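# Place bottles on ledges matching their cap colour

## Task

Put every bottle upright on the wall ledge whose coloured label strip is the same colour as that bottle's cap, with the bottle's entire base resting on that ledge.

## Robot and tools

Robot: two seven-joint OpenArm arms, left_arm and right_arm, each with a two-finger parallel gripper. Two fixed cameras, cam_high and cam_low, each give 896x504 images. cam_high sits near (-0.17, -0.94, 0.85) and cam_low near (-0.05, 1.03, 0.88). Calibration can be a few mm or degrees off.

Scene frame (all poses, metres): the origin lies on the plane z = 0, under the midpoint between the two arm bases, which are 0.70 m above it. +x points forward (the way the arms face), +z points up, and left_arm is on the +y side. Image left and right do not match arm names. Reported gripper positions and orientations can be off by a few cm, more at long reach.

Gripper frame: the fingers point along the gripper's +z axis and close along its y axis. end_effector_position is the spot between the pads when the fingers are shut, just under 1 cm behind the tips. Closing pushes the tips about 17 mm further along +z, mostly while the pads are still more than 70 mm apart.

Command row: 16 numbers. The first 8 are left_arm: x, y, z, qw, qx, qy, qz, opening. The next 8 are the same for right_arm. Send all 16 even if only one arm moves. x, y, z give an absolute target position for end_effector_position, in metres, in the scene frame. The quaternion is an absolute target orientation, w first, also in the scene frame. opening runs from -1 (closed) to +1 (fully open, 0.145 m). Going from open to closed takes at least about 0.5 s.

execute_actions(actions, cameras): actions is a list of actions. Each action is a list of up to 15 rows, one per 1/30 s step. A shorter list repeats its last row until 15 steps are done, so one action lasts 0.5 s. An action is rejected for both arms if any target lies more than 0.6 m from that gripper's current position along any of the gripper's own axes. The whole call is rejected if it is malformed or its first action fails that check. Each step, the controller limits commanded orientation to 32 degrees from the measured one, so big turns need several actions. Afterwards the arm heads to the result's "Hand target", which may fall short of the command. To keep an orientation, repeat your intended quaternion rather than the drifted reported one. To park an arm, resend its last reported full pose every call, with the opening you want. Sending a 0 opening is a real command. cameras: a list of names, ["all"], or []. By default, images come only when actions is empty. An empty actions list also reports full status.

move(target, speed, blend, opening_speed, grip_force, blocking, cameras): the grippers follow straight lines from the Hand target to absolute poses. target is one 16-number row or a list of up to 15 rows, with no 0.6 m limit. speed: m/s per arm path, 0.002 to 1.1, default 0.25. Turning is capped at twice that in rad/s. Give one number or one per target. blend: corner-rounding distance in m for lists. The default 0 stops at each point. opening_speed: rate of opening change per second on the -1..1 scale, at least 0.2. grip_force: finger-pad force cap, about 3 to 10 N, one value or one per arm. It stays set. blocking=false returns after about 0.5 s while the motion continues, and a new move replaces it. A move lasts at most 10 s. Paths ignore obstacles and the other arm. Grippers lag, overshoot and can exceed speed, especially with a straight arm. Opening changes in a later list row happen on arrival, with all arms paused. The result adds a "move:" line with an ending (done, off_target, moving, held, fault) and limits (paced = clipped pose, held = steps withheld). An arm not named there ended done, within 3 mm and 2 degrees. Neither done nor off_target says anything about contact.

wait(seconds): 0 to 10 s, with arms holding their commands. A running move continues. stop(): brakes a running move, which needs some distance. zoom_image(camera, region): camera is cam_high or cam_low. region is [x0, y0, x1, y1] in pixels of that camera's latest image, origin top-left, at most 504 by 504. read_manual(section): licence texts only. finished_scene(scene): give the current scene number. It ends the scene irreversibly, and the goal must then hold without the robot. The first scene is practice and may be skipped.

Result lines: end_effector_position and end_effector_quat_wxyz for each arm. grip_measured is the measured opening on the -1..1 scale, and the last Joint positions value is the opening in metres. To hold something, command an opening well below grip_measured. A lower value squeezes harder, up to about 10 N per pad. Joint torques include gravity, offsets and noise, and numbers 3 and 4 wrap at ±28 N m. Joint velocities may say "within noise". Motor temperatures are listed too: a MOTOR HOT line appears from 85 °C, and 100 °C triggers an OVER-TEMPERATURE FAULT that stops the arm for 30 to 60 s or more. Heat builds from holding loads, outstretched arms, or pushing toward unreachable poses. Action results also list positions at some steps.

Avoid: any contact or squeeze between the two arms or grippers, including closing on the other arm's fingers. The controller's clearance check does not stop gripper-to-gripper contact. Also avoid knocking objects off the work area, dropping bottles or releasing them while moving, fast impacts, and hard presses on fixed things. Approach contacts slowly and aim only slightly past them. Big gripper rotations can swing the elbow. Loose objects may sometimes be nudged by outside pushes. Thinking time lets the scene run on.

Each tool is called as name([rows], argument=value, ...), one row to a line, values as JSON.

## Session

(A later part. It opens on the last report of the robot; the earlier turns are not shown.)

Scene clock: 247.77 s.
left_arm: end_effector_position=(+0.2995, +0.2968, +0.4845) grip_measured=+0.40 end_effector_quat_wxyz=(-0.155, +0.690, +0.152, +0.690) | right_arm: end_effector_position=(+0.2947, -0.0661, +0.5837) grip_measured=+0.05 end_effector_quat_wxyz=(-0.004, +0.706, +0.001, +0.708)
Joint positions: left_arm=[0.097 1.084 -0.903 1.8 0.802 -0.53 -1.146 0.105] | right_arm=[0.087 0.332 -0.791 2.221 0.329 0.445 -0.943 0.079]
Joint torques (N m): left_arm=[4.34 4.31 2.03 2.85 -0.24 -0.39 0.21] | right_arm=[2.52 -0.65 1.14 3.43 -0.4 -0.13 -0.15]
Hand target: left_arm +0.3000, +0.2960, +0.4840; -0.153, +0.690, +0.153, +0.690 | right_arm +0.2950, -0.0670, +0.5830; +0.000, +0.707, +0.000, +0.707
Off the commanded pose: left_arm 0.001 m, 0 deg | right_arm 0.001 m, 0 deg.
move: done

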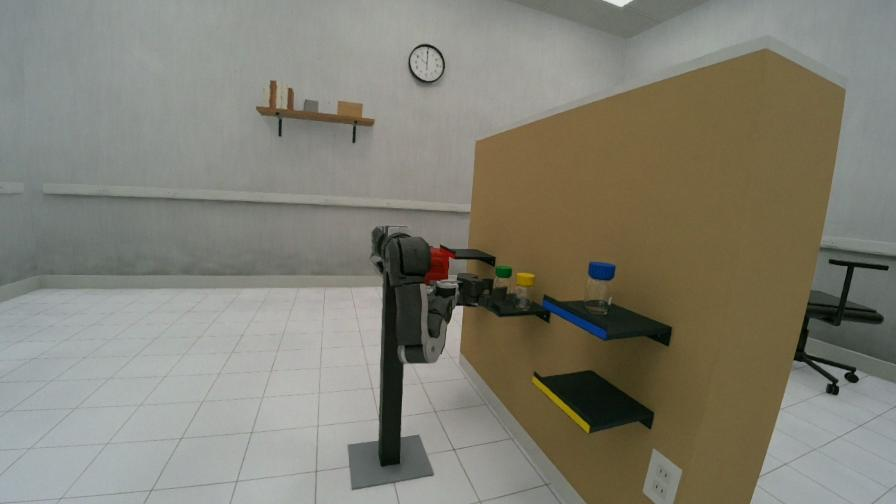

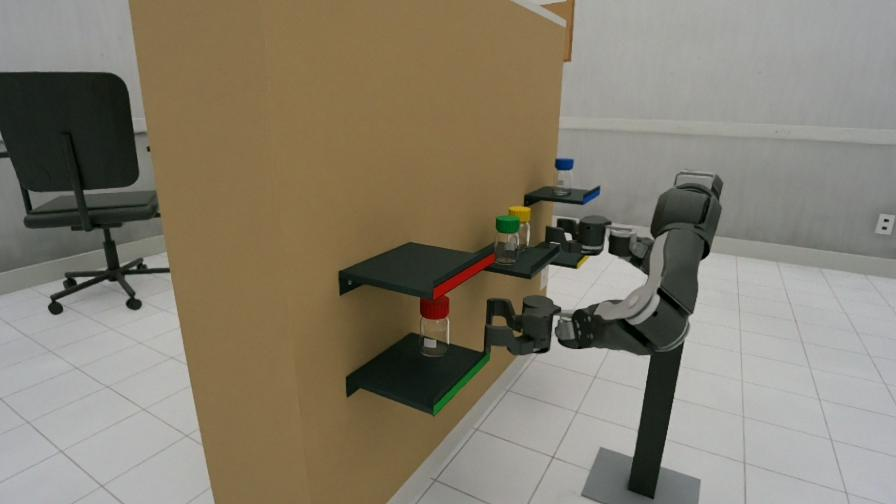

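move([
  [0.386, 0.3365, 0.484, -0.153, 0.69, 0.153, 0.69, 0.4, 0.385, -0.0655, 0.583, 0,0.7071,0,0.7071, 0.05],
  [0.386, 0.3365, 0.484, -0.153, 0.69, 0.153, 0.69, -0.6, 0.385, -0.0655, 0.583, 0,0.7071,0,0.7071, -0.6],
], cameras=["all"], speed=[0.12,0.12], opening_speed=0.8)

zoom_image(camera="cam_high", region=[440, 230, 600, 350])

zoom_image(camera="cam_low", region=[400, 180, 600, 380])

Scene clock: 265.90 s.
left_arm: end_effector_position=(+0.3863, +0.3383, +0.4873) grip_measured=-0.24 end_effector_quat_wxyz=(-0.155, +0.687, +0.156, +0.693) | right_arm: end_effector_position=(+0.3850, -0.0662, +0.5833) grip_measured=-0.24 end_effector_quat_wxyz=(+0.003, +0.707, -0.001, +0.707)
Joint positions: left_arm=[0.424 0.938 -0.904 1.364 1.032 -0.449 -0.77 0.058] | right_arm=[0.401 0.255 -0.695 1.841 0.48 0.395 -0.807 0.058]
Joint torques (N m): left_arm=[6.11 4.13 1.85 2.14 -0.2 -0.44 0.21] | right_arm=[4.73 -0.46 1.87 3.54 -0.25 -0.41 0.13]
Hand target: left_arm +0.3860, +0.3365, +0.4840; -0.153, +0.690, +0.153, +0.690 | right_arm +0.3850, -0.0655, +0.5829; +0.000, +0.707, +0.000, +0.707
Off the commanded pose: left_arm 0.004 m, 1 deg | right_arm 0.001 m, 0 deg.
move: off_target (left_arm); target 2's new opening was sent with left_arm's hand 0.004 m and 1 deg from that target

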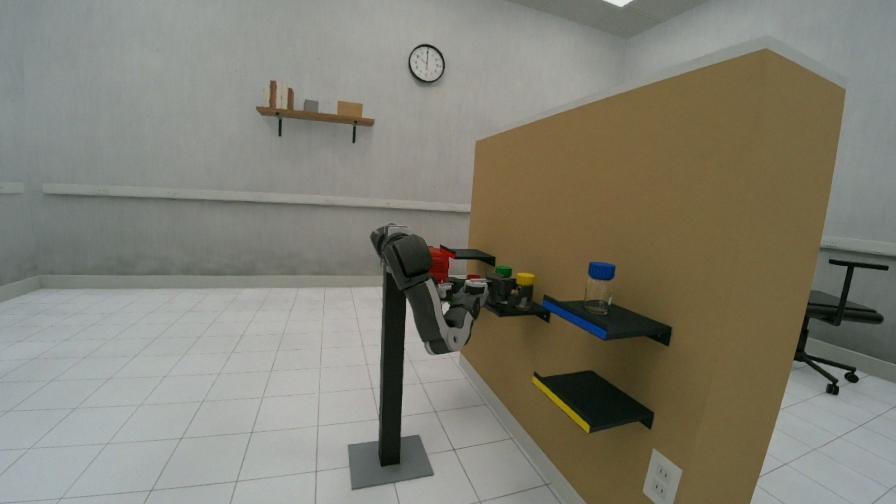

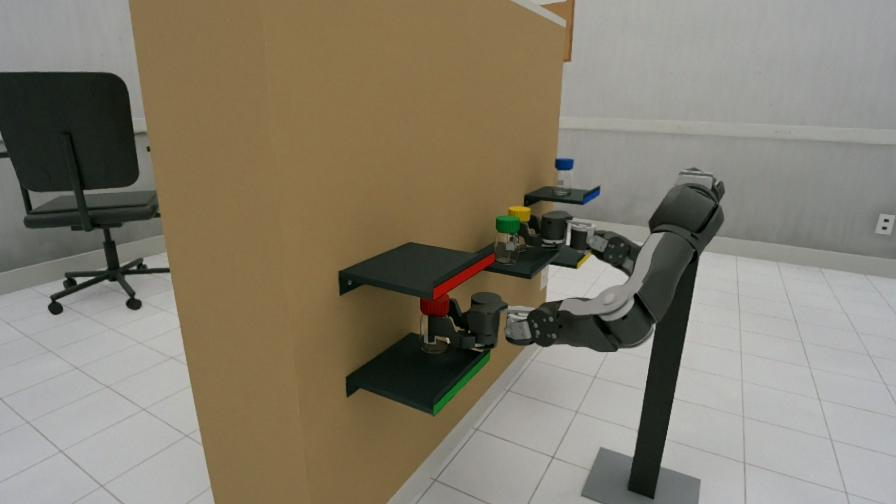

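Scaled by 3.150 from the camera's 896x504 image, which has a finer 1280x720 frame.

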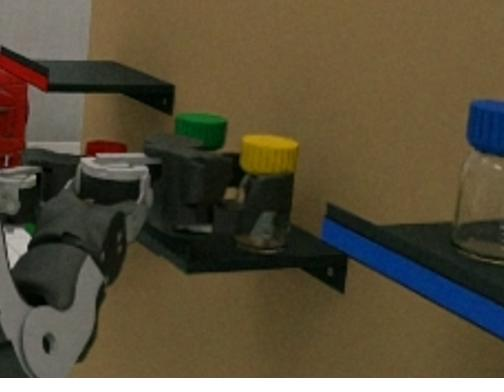

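Scaled by 2.520 from the camera's 896x504 image, which has a finer 1280x720 frame.

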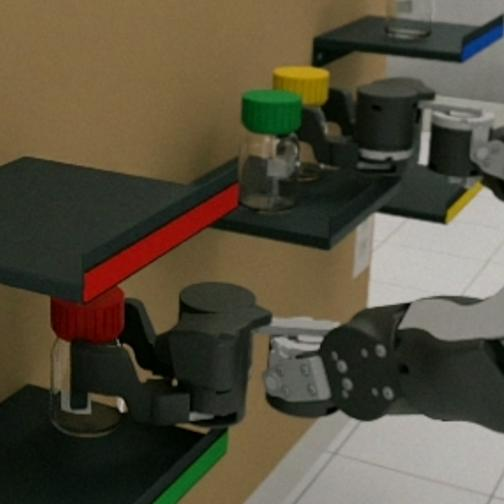

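move([
  [0.386, 0.3385, 0.522, -0.153, 0.69, 0.153, 0.69, -0.6, 0.385, -0.0655, 0.625, 0,0.7071,0,0.7071, -0.6],
  [0.385, 0.2, 0.54, 0,0.7071,0,0.7071, -0.6, 0.385, -0.205, 0.625, 0.0616,0.7044,-0.0616,0.7044, -0.6],
  [0.385, 0.195, 0.735, 0,0.7071,0,0.7071, -0.6, 0.385, -0.205, 0.54, 0.0616,0.7044,-0.0616,0.7044, -0.6],
  [0.382, 0.385, 0.735, -0.153, 0.69, 0.153, 0.69, -0.6, 0.38, -0.385, 0.527, 0.135,0.694,-0.135,0.694, -0.6],
], cameras=["all"], speed=[0.1,0.15,0.15,0.15], blend=[0,0.02,0.02,0])

zoom_image(camera="cam_high", region=[500, 240, 680, 430])

zoom_image(camera="cam_low", region=[340, 150, 540, 310])

Scene clock: 295.30 s.
left_arm: end_effector_position=(+0.3815, +0.3862, +0.7342) grip_measured=-0.24 end_effector_quat_wxyz=(-0.154, +0.693, +0.155, +0.687) | right_arm: end_effector_position=(+0.3790, -0.3851, +0.5223) grip_measured=-0.24 end_effector_quat_wxyz=(+0.137, +0.700, -0.135, +0.687)
Joint positions: left_arm=[1.028 1.394 -0.767 1.701 1.518 0.283 -0.705 0.058] | right_arm=[0.091 0.837 -0.133 1.411 0.849 -0.095 -0.358 0.058]
Joint torques (N m): left_arm=[5.87 3.57 3.25 0.98 -0.39 -0.81 0.22] | right_arm=[4.81 6.34 4.3 3.37 -0.12 -0.78 0.17]
Hand target: left_arm +0.3820, +0.3851, +0.7350; -0.153, +0.690, +0.153, +0.690 | right_arm +0.3800, -0.3850, +0.5271; +0.135, +0.694, -0.135, +0.694
Off the commanded pose: left_arm 0.001 m, 1 deg | right_arm 0.005 m, 1 deg.
move: off_target (right_arm)

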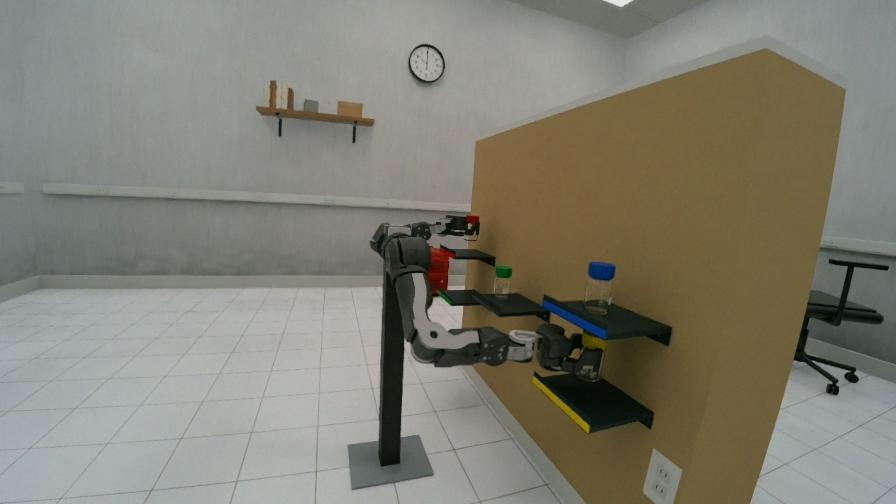

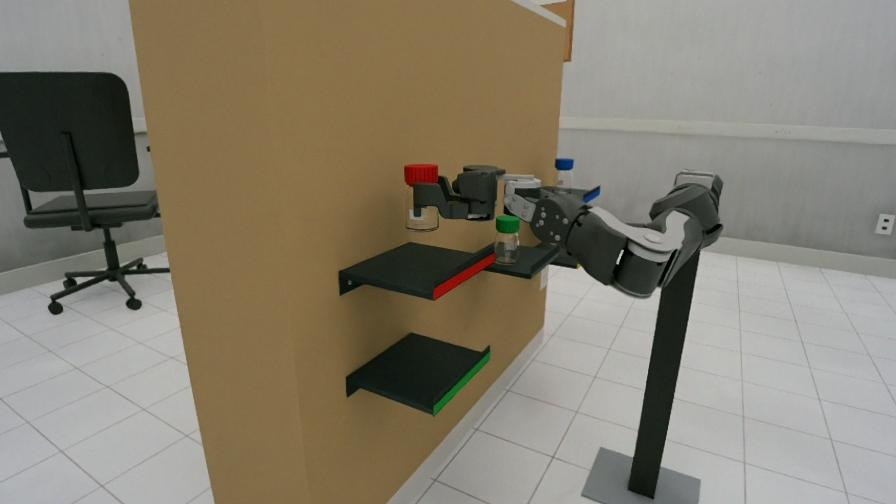

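Scaled by 2.653 from the camera's 896x504 image, which has a finer 1280x720 frame.

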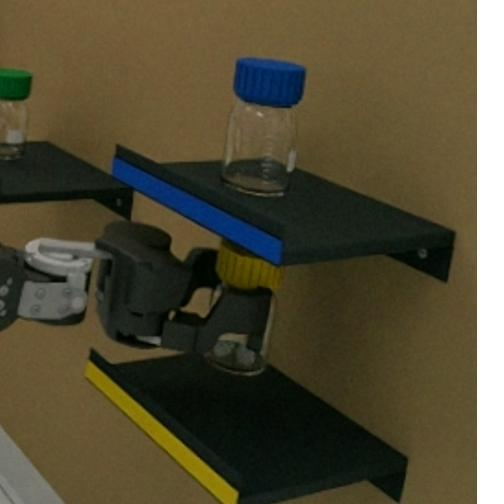

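Scaled by 2.520 from the camera's 896x504 image, which has a finer 1280x720 frame.

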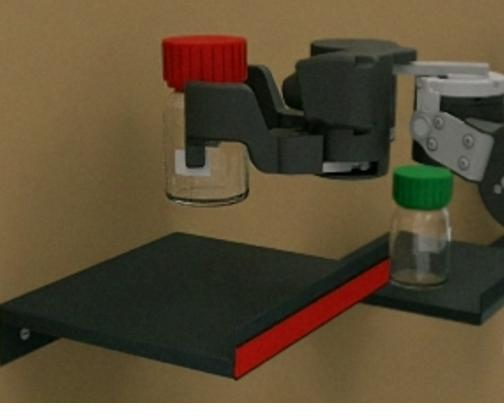

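move([
  [0.382, 0.385, 0.697, -0.153, 0.69, 0.153, 0.69, -0.6, 0.38, -0.385, 0.502, 0.135,0.694,-0.135,0.694, -0.6],
  [0.382, 0.385, 0.679, -0.153, 0.69, 0.153, 0.69, -0.6, 0.38, -0.385, 0.482, 0.135,0.694,-0.135,0.694, -0.6],
], cameras=["all"], speed=[0.1,0.02])

zoom_image(camera="cam_high", region=[500, 240, 680, 430])

zoom_image(camera="cam_low", region=[340, 150, 540, 310])

Scene clock: 307.07 s.
left_arm: end_effector_position=(+0.3815, +0.3855, +0.6812) grip_measured=-0.24 end_effector_quat_wxyz=(-0.154, +0.689, +0.155, +0.691) | right_arm: end_effector_position=(+0.3799, -0.3876, +0.4864) grip_measured=-0.24 end_effector_quat_wxyz=(+0.139, +0.690, -0.136, +0.697)
Joint positions: left_arm=[0.807 1.412 -0.79 1.716 1.466 0.034 -0.698 0.058] | right_arm=[0.123 0.731 -0.155 1.23 0.759 -0.242 -0.275 0.058]
Joint torques (N m): left_arm=[5.13 4.68 2.92 0.53 -0.3 -0.66 0.23] | right_arm=[4.05 4.71 1.74 2.44 0.03 -0.38 0.21]
Hand target: left_arm +0.3820, +0.3850, +0.6790; -0.153, +0.690, +0.153, +0.690 | right_arm +0.3800, -0.3851, +0.4821; +0.135, +0.694, -0.135, +0.694
Off the commanded pose: left_arm 0.002 m, 0 deg | right_arm 0.005 m, 1 deg.
move: off_target (right_arm)

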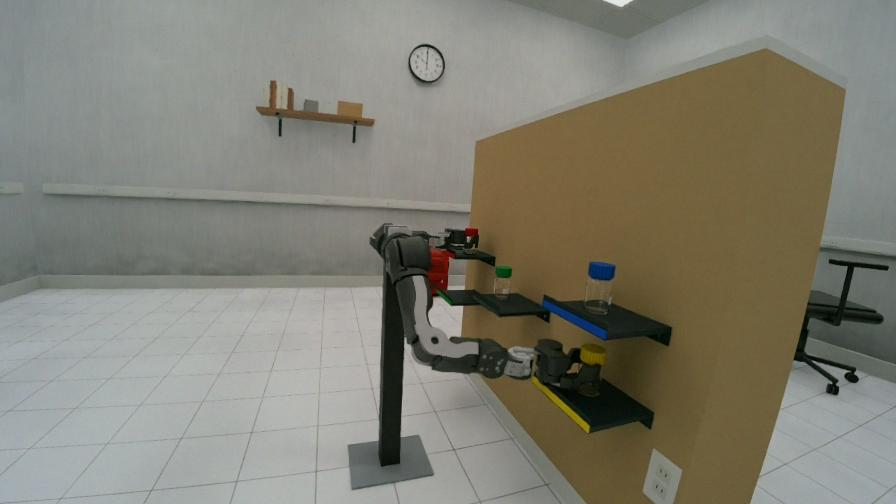

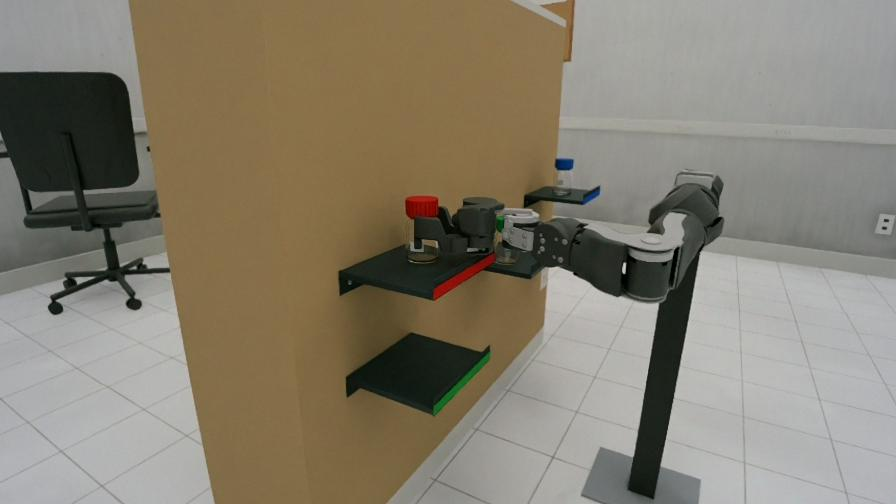

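Scaled by 2.653 from the camera's 896x504 image, which has a finer 1280x720 frame.

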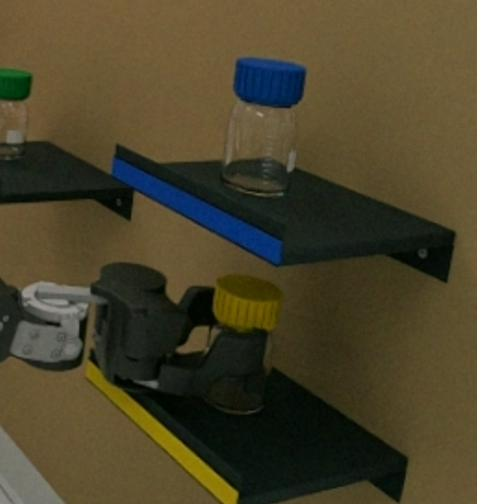

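Scaled by 2.520 from the camera's 896x504 image, which has a finer 1280x720 frame.

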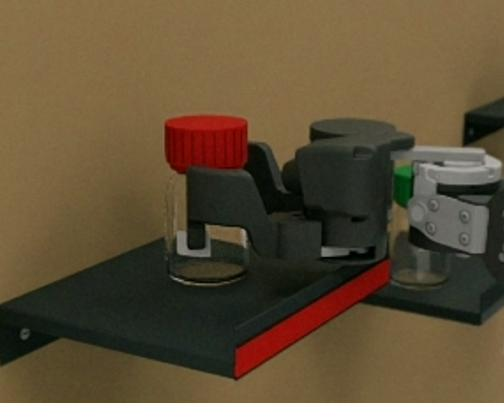

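move([
  [0.382, 0.385, 0.681, -0.153, 0.69, 0.153, 0.69, -0.6, 0.38, -0.386, 0.486, 0.135,0.694,-0.135,0.694, -0.6],
  [0.382, 0.385, 0.681, -0.153, 0.69, 0.153, 0.69, 0.2, 0.38, -0.386, 0.486, 0.135,0.694,-0.135,0.694, 0.2],
  [0.302, 0.348, 0.684, -0.153, 0.69, 0.153, 0.69, 0.2, 0.297, -0.352, 0.489, 0.135,0.694,-0.135,0.694, 0.2],
  [0.285, 0.26, 0.65, -0.0616,0.7044,0.0616,0.7044, 0.2, 0.28, -0.25, 0.49, 0.0616,0.7044,-0.0616,0.7044, 0.2],
], cameras=["all"], speed=[0.05,0.12,0.12,0.2], opening_speed=0.8)

zoom_image(camera="cam_high", region=[430, 220, 680, 440])

zoom_image(camera="cam_low", region=[380, 170, 580, 310])

Scene clock: 327.53 s.
left_arm: end_effector_position=(+0.2851, +0.2592, +0.6514) grip_measured=+0.20 end_effector_quat_wxyz=(-0.060, +0.703, +0.059, +0.706) | right_arm: end_effector_position=(+0.2804, -0.2497, +0.4909) grip_measured=+0.20 end_effector_quat_wxyz=(+0.059, +0.703, -0.061, +0.706)
Joint positions: left_arm=[0.874 1.729 -1.252 2.422 1.349 -0.321 -0.916 0.09] | right_arm=[-0.473 0.675 -0.136 1.931 0.53 -0.255 -0.506 0.09]
Joint torques (N m): left_arm=[2.31 3.05 1.66 1.01 -0.33 -0.51 -0.05] | right_arm=[1.17 2.86 2.1 3.81 -0.22 -0.26 -0.17]
Hand target: left_arm +0.2850, +0.2599, +0.6499; -0.061, +0.705, +0.062, +0.704 | right_arm +0.2800, -0.2500, +0.4901; +0.062, +0.704, -0.062, +0.705
Off the commanded pose: left_arm 0.002 m, 0 deg | right_arm 0.001 m, 0 deg.
move: done

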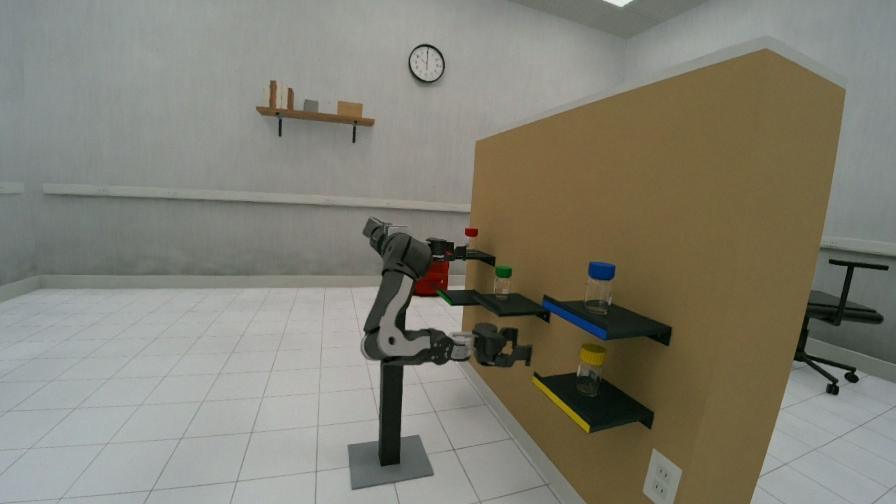

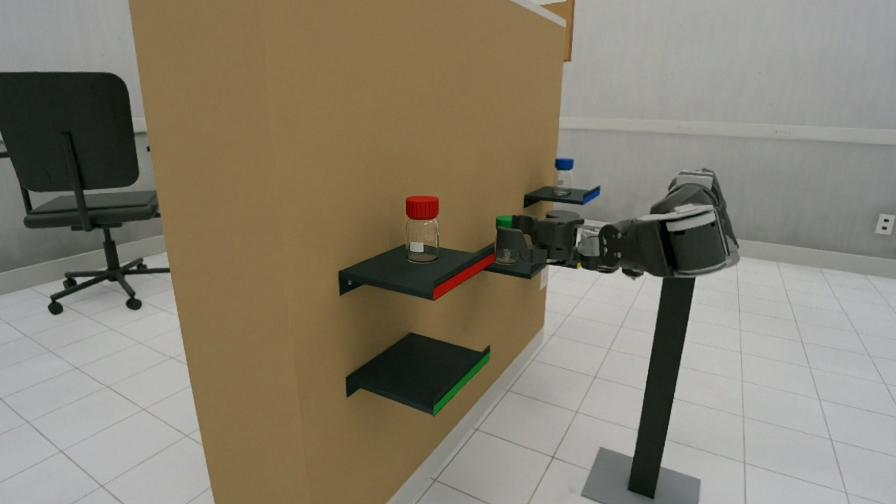

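Scaled by 2.016 from the camera's 896x504 image, which has a finer 1280x720 frame.

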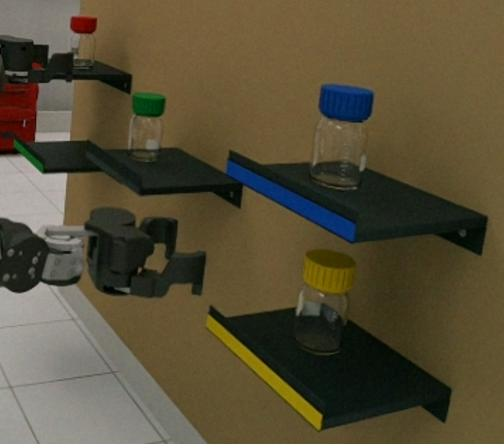

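Scaled by 2.520 from the camera's 896x504 image, which has a finer 1280x720 frame.

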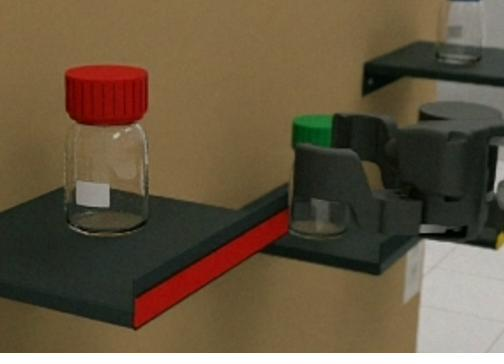

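move([
  [0.28, 0.13, 0.6, 0,0.7071,0,0.7071, 0.2, 0.28, -0.25, 0.49, 0.0616,0.7044,-0.0616,0.7044, 0.2],
  [0.292, 0.055, 0.583, 0.0616,0.7044,-0.0616,0.7044, 0.35, 0.28, -0.25, 0.49, 0.0616,0.7044,-0.0616,0.7044, 0.2],
  [0.376, 0.041, 0.583, 0.0616,0.7044,-0.0616,0.7044, 0.35, 0.28, -0.25, 0.49, 0.0616,0.7044,-0.0616,0.7044, 0.2],
  [0.376, 0.041, 0.583, 0.0616,0.7044,-0.0616,0.7044, -0.6, 0.28, -0.25, 0.49, 0.0616,0.7044,-0.0616,0.7044, 0.2],
], cameras=["all"], speed=[0.25,0.25,0.12,0.1], blend=[0.02,0,0,0], opening_speed=0.8)

zoom_image(camera="cam_high", region=[440, 220, 600, 340])

zoom_image(camera="cam_low", region=[430, 180, 600, 310])

Scene clock: 347.87 s.
left_arm: end_effector_position=(+0.3760, +0.0414, +0.5837) grip_measured=-0.24 end_effector_quat_wxyz=(+0.060, +0.704, -0.061, +0.705) | right_arm: end_effector_position=(+0.2804, -0.2497, +0.4909) grip_measured=+0.20 end_effector_quat_wxyz=(+0.059, +0.703, -0.061, +0.706)
Joint positions: left_arm=[0.938 0.583 -1.396 1.88 1.016 -0.021 -1.085 0.058] | right_arm=[-0.473 0.675 -0.136 1.931 0.53 -0.255 -0.506 0.09]
Joint torques (N m): left_arm=[7.71 0.25 2.73 2.69 -0.32 -0.41 0.2] | right_arm=[0.91 2.73 2.11 3.73 -0.24 -0.29 -0.12]
Hand target: left_arm +0.3760, +0.0409, +0.5831; +0.062, +0.704, -0.062, +0.704 | right_arm +0.2800, -0.2500, +0.4901; +0.062, +0.704, -0.062, +0.705
Off the commanded pose: left_arm 0.001 m, 0 deg | right_arm 0.001 m, 0 deg.
move: done

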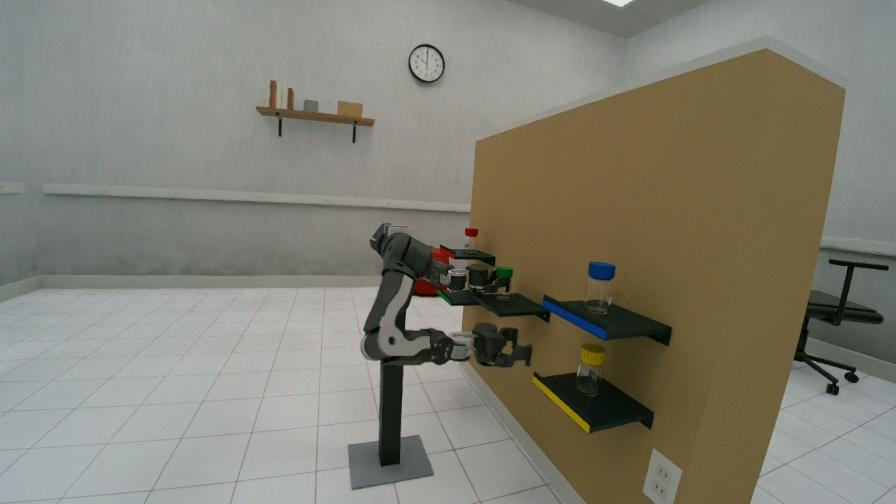

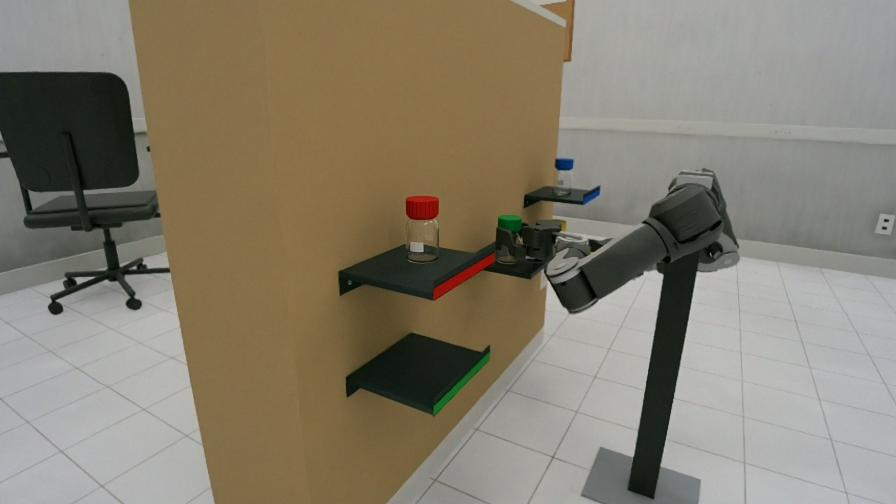

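Scaled by 3.150 from the camera's 896x504 image, which has a finer 1280x720 frame.

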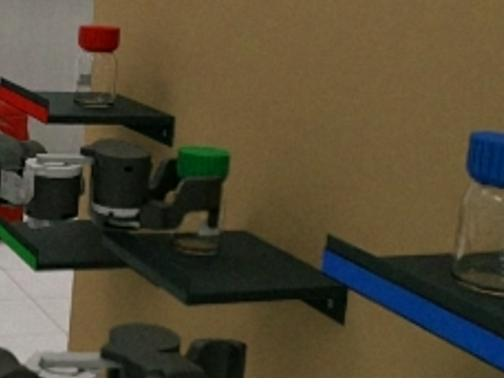

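Scaled by 2.965 from the camera's 896x504 image, which has a finer 1280x720 frame.

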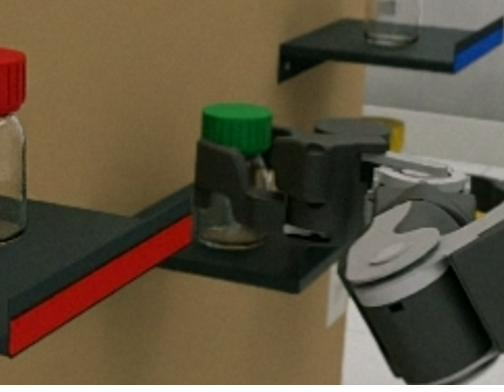

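move([
  [0.376, 0.041, 0.618, 0.0616,0.7044,-0.0616,0.7044, -0.6, 0.28, -0.25, 0.49, 0.0616,0.7044,-0.0616,0.7044, 0.2],
  [0.382, 0.2, 0.618, 0,0.7071,0,0.7071, -0.6, 0.28, -0.25, 0.49, 0.0616,0.7044,-0.0616,0.7044, 0.2],
  [0.382, 0.2, 0.52, 0,0.7071,0,0.7071, -0.6, 0.28, -0.25, 0.49, 0.0616,0.7044,-0.0616,0.7044, 0.2],
  [0.382, 0.37, 0.515, -0.153, 0.69, 0.153, 0.69, -0.6, 0.28, -0.25, 0.49, 0.0616,0.7044,-0.0616,0.7044, 0.2],
], cameras=["all"], speed=[0.1,0.15,0.15,0.15], blend=[0,0.02,0.01,0])

zoom_image(camera="cam_low", region=[330, 230, 530, 420])

Scene clock: 363.57 s.
left_arm: end_effector_position=(+0.3804, +0.3710, +0.5114) grip_measured=-0.24 end_effector_quat_wxyz=(-0.157, +0.695, +0.153, +0.685) | right_arm: end_effector_position=(+0.2804, -0.2497, +0.4909) grip_measured=+0.20 end_effector_quat_wxyz=(+0.059, +0.703, -0.061, +0.706)
Joint positions: left_arm=[0.737 1.156 -1.337 1.418 1.31 -0.559 -0.742 0.058] | right_arm=[-0.473 0.675 -0.136 1.931 0.53 -0.255 -0.506 0.09]
Joint torques (N m): left_arm=[7.56 4.68 3.48 1.4 -0.25 -0.79 0.22] | right_arm=[1.09 3.15 2.02 3.77 -0.23 -0.26 -0.13]
Hand target: left_arm +0.3820, +0.3700, +0.5151; -0.153, +0.690, +0.153, +0.690 | right_arm +0.2800, -0.2500, +0.4901; +0.062, +0.704, -0.062, +0.705
Off the commanded pose: left_arm 0.004 m, 1 deg | right_arm 0.001 m, 0 deg.
move: off_target (left_arm)

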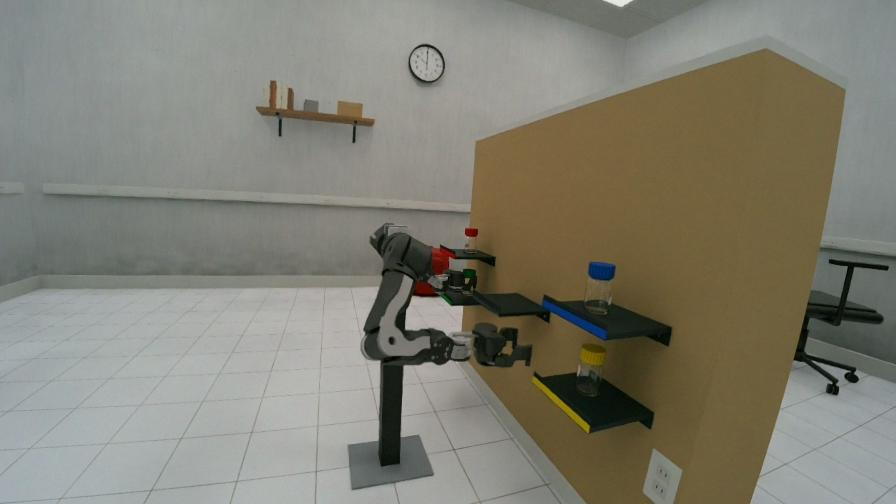

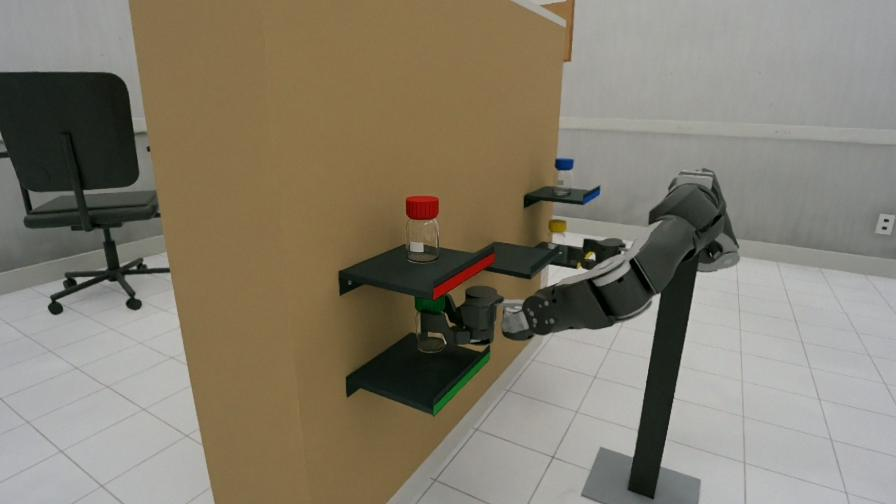

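Scaled by 2.520 from the camera's 896x504 image, which has a finer 1280x720 frame.

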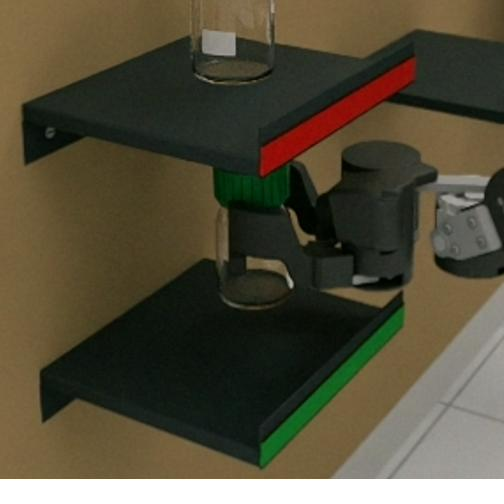

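move([
  [0.382, 0.37, 0.497, -0.153, 0.69, 0.153, 0.69, -0.6, 0.28, -0.25, 0.49, 0.0616,0.7044,-0.0616,0.7044, 0.2],
  [0.382, 0.37, 0.481, -0.153, 0.69, 0.153, 0.69, -0.6, 0.28, -0.25, 0.49, 0.0616,0.7044,-0.0616,0.7044, 0.2],
], cameras=["cam_low"], speed=[0.1,0.02])

zoom_image(camera="cam_low", region=[330, 230, 530, 420])

Scene clock: 373.83 s.
left_arm: end_effector_position=(+0.3837, +0.3736, +0.4918) grip_measured=-0.24 end_effector_quat_wxyz=(-0.156, +0.677, +0.156, +0.702) | right_arm: end_effector_position=(+0.2804, -0.2497, +0.4909) grip_measured=+0.20 end_effector_quat_wxyz=(+0.059, +0.703, -0.061, +0.706)
Joint positions: left_arm=[0.692 1.066 -1.338 1.277 1.287 -0.668 -0.705 0.058] | right_arm=[-0.473 0.675 -0.136 1.931 0.53 -0.255 -0.506 0.09]
Joint torques (N m): left_arm=[4.39 3.1 1.01 0.81 0.19 -0.1 0.31] | right_arm=[1.02 2.91 2.04 3.85 -0.24 -0.26 -0.13]
Hand target: left_arm +0.3817, +0.3700, +0.4812; -0.153, +0.690, +0.153, +0.690 | right_arm +0.2800, -0.2500, +0.4901; +0.062, +0.704, -0.062, +0.705
Off the commanded pose: left_arm 0.011 m, 2 deg | right_arm 0.001 m, 0 deg.
move: off_target (left_arm)
Images, in order (width x height): cam_low 896x504.

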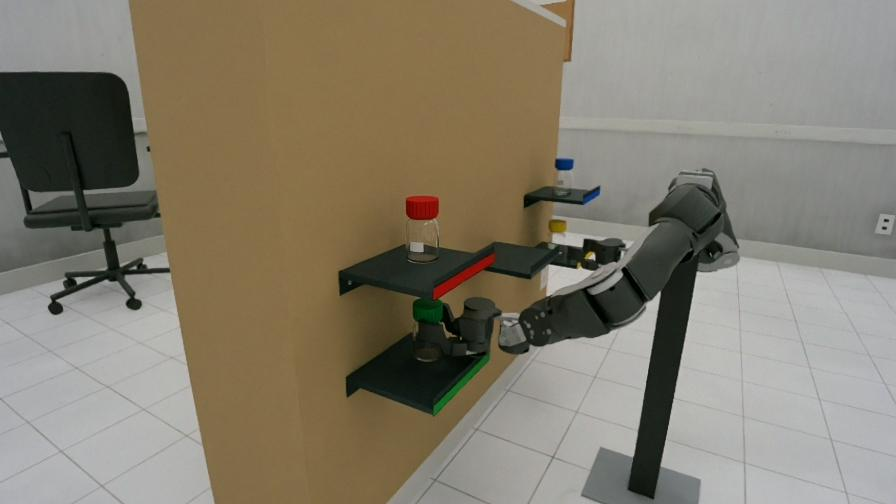

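Scaled by 2.520 from the camera's 896x504 image, which has a finer 1280x720 frame.

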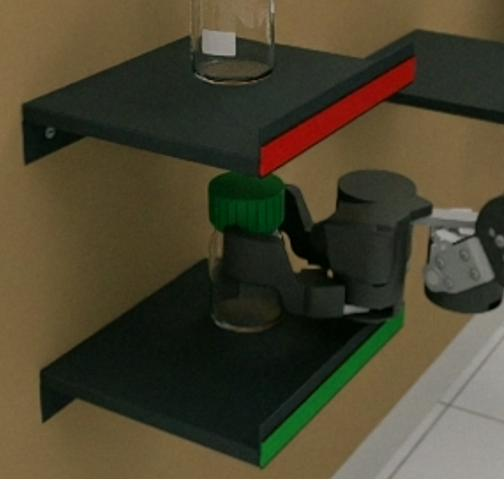

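Contact at ~0.491 (same as practice). Release and retreat.

move([
  [0.383, 0.371, 0.491, -0.153, 0.69, 0.153, 0.69, -0.6, 0.28, -0.25, 0.49, 0.0616,0.7044,-0.0616,0.7044, 0.2],
  [0.383, 0.371, 0.491, -0.153, 0.69, 0.153, 0.69, 0.2, 0.28, -0.25, 0.49, 0.0616,0.7044,-0.0616,0.7044, 0.2],
  [0.295, 0.33, 0.493, -0.153, 0.69, 0.153, 0.69, 0.2, 0.28, -0.25, 0.49, 0.0616,0.7044,-0.0616,0.7044, 0.2],
], cameras=["all"], speed=[0.05,0.12,0.15], opening_speed=0.8)

zoom_image(camera="cam_low", region=[330, 180, 530, 420])

Scene clock: 384.47 s.
left_arm: end_effector_position=(+0.2953, +0.3287, +0.4928) grip_measured=+0.20 end_effector_quat_wxyz=(-0.151, +0.692, +0.151, +0.690) | right_arm: end_effector_position=(+0.2804, -0.2497, +0.4909) grip_measured=+0.20 end_effector_quat_wxyz=(+0.059, +0.703, -0.061, +0.706)
Joint positions: left_arm=[0.459 1.282 -1.372 1.79 0.973 -0.749 -1.146 0.09] | right_arm=[-0.473 0.675 -0.136 1.931 0.53 -0.255 -0.506 0.09]
Joint torques (N m): left_arm=[4.1 5.31 2.19 1.84 -0.29 -0.4 -0.03] | right_arm=[1.09 3.02 2.09 3.81 -0.23 -0.26 -0.14]
Hand target: left_arm +0.2950, +0.3300, +0.4930; -0.153, +0.690, +0.153, +0.690 | right_arm +0.2800, -0.2500, +0.4901; +0.062, +0.704, -0.062, +0.705
Off the commanded pose: left_arm 0.001 m, 0 deg | right_arm 0.001 m, 0 deg.
move: done

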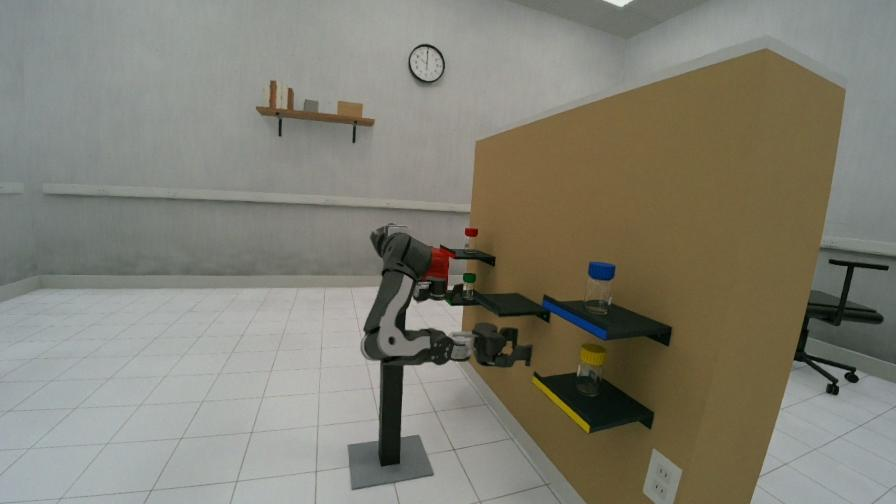

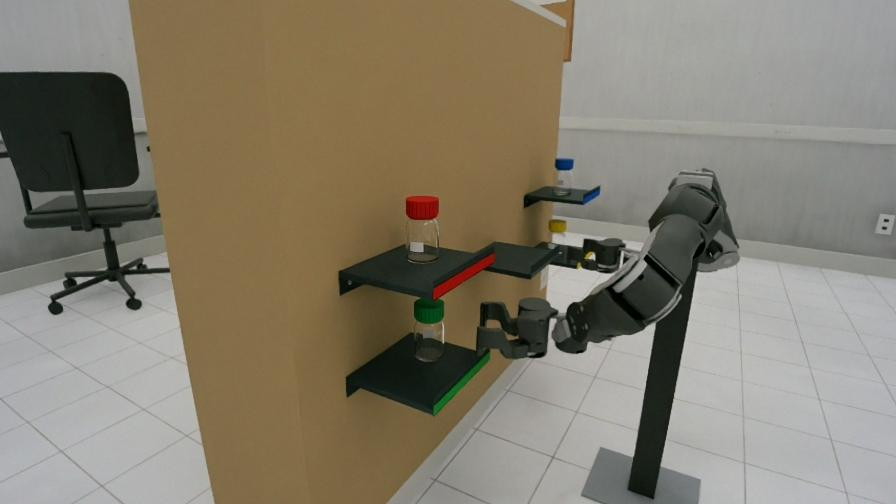

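Scaled by 2.100 from the camera's 896x504 image, which has a finer 1280x720 frame.

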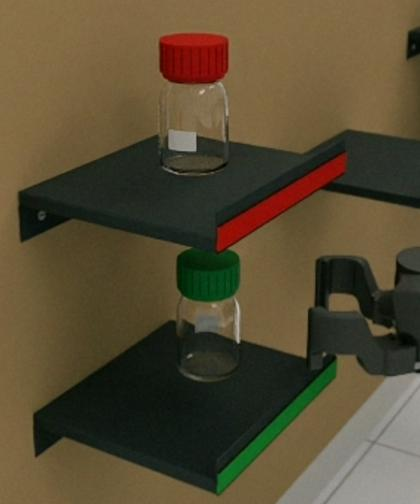

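All four bottles are on their matching ledges.

finished_scene(scene=2)

The scene is finished: the task was done.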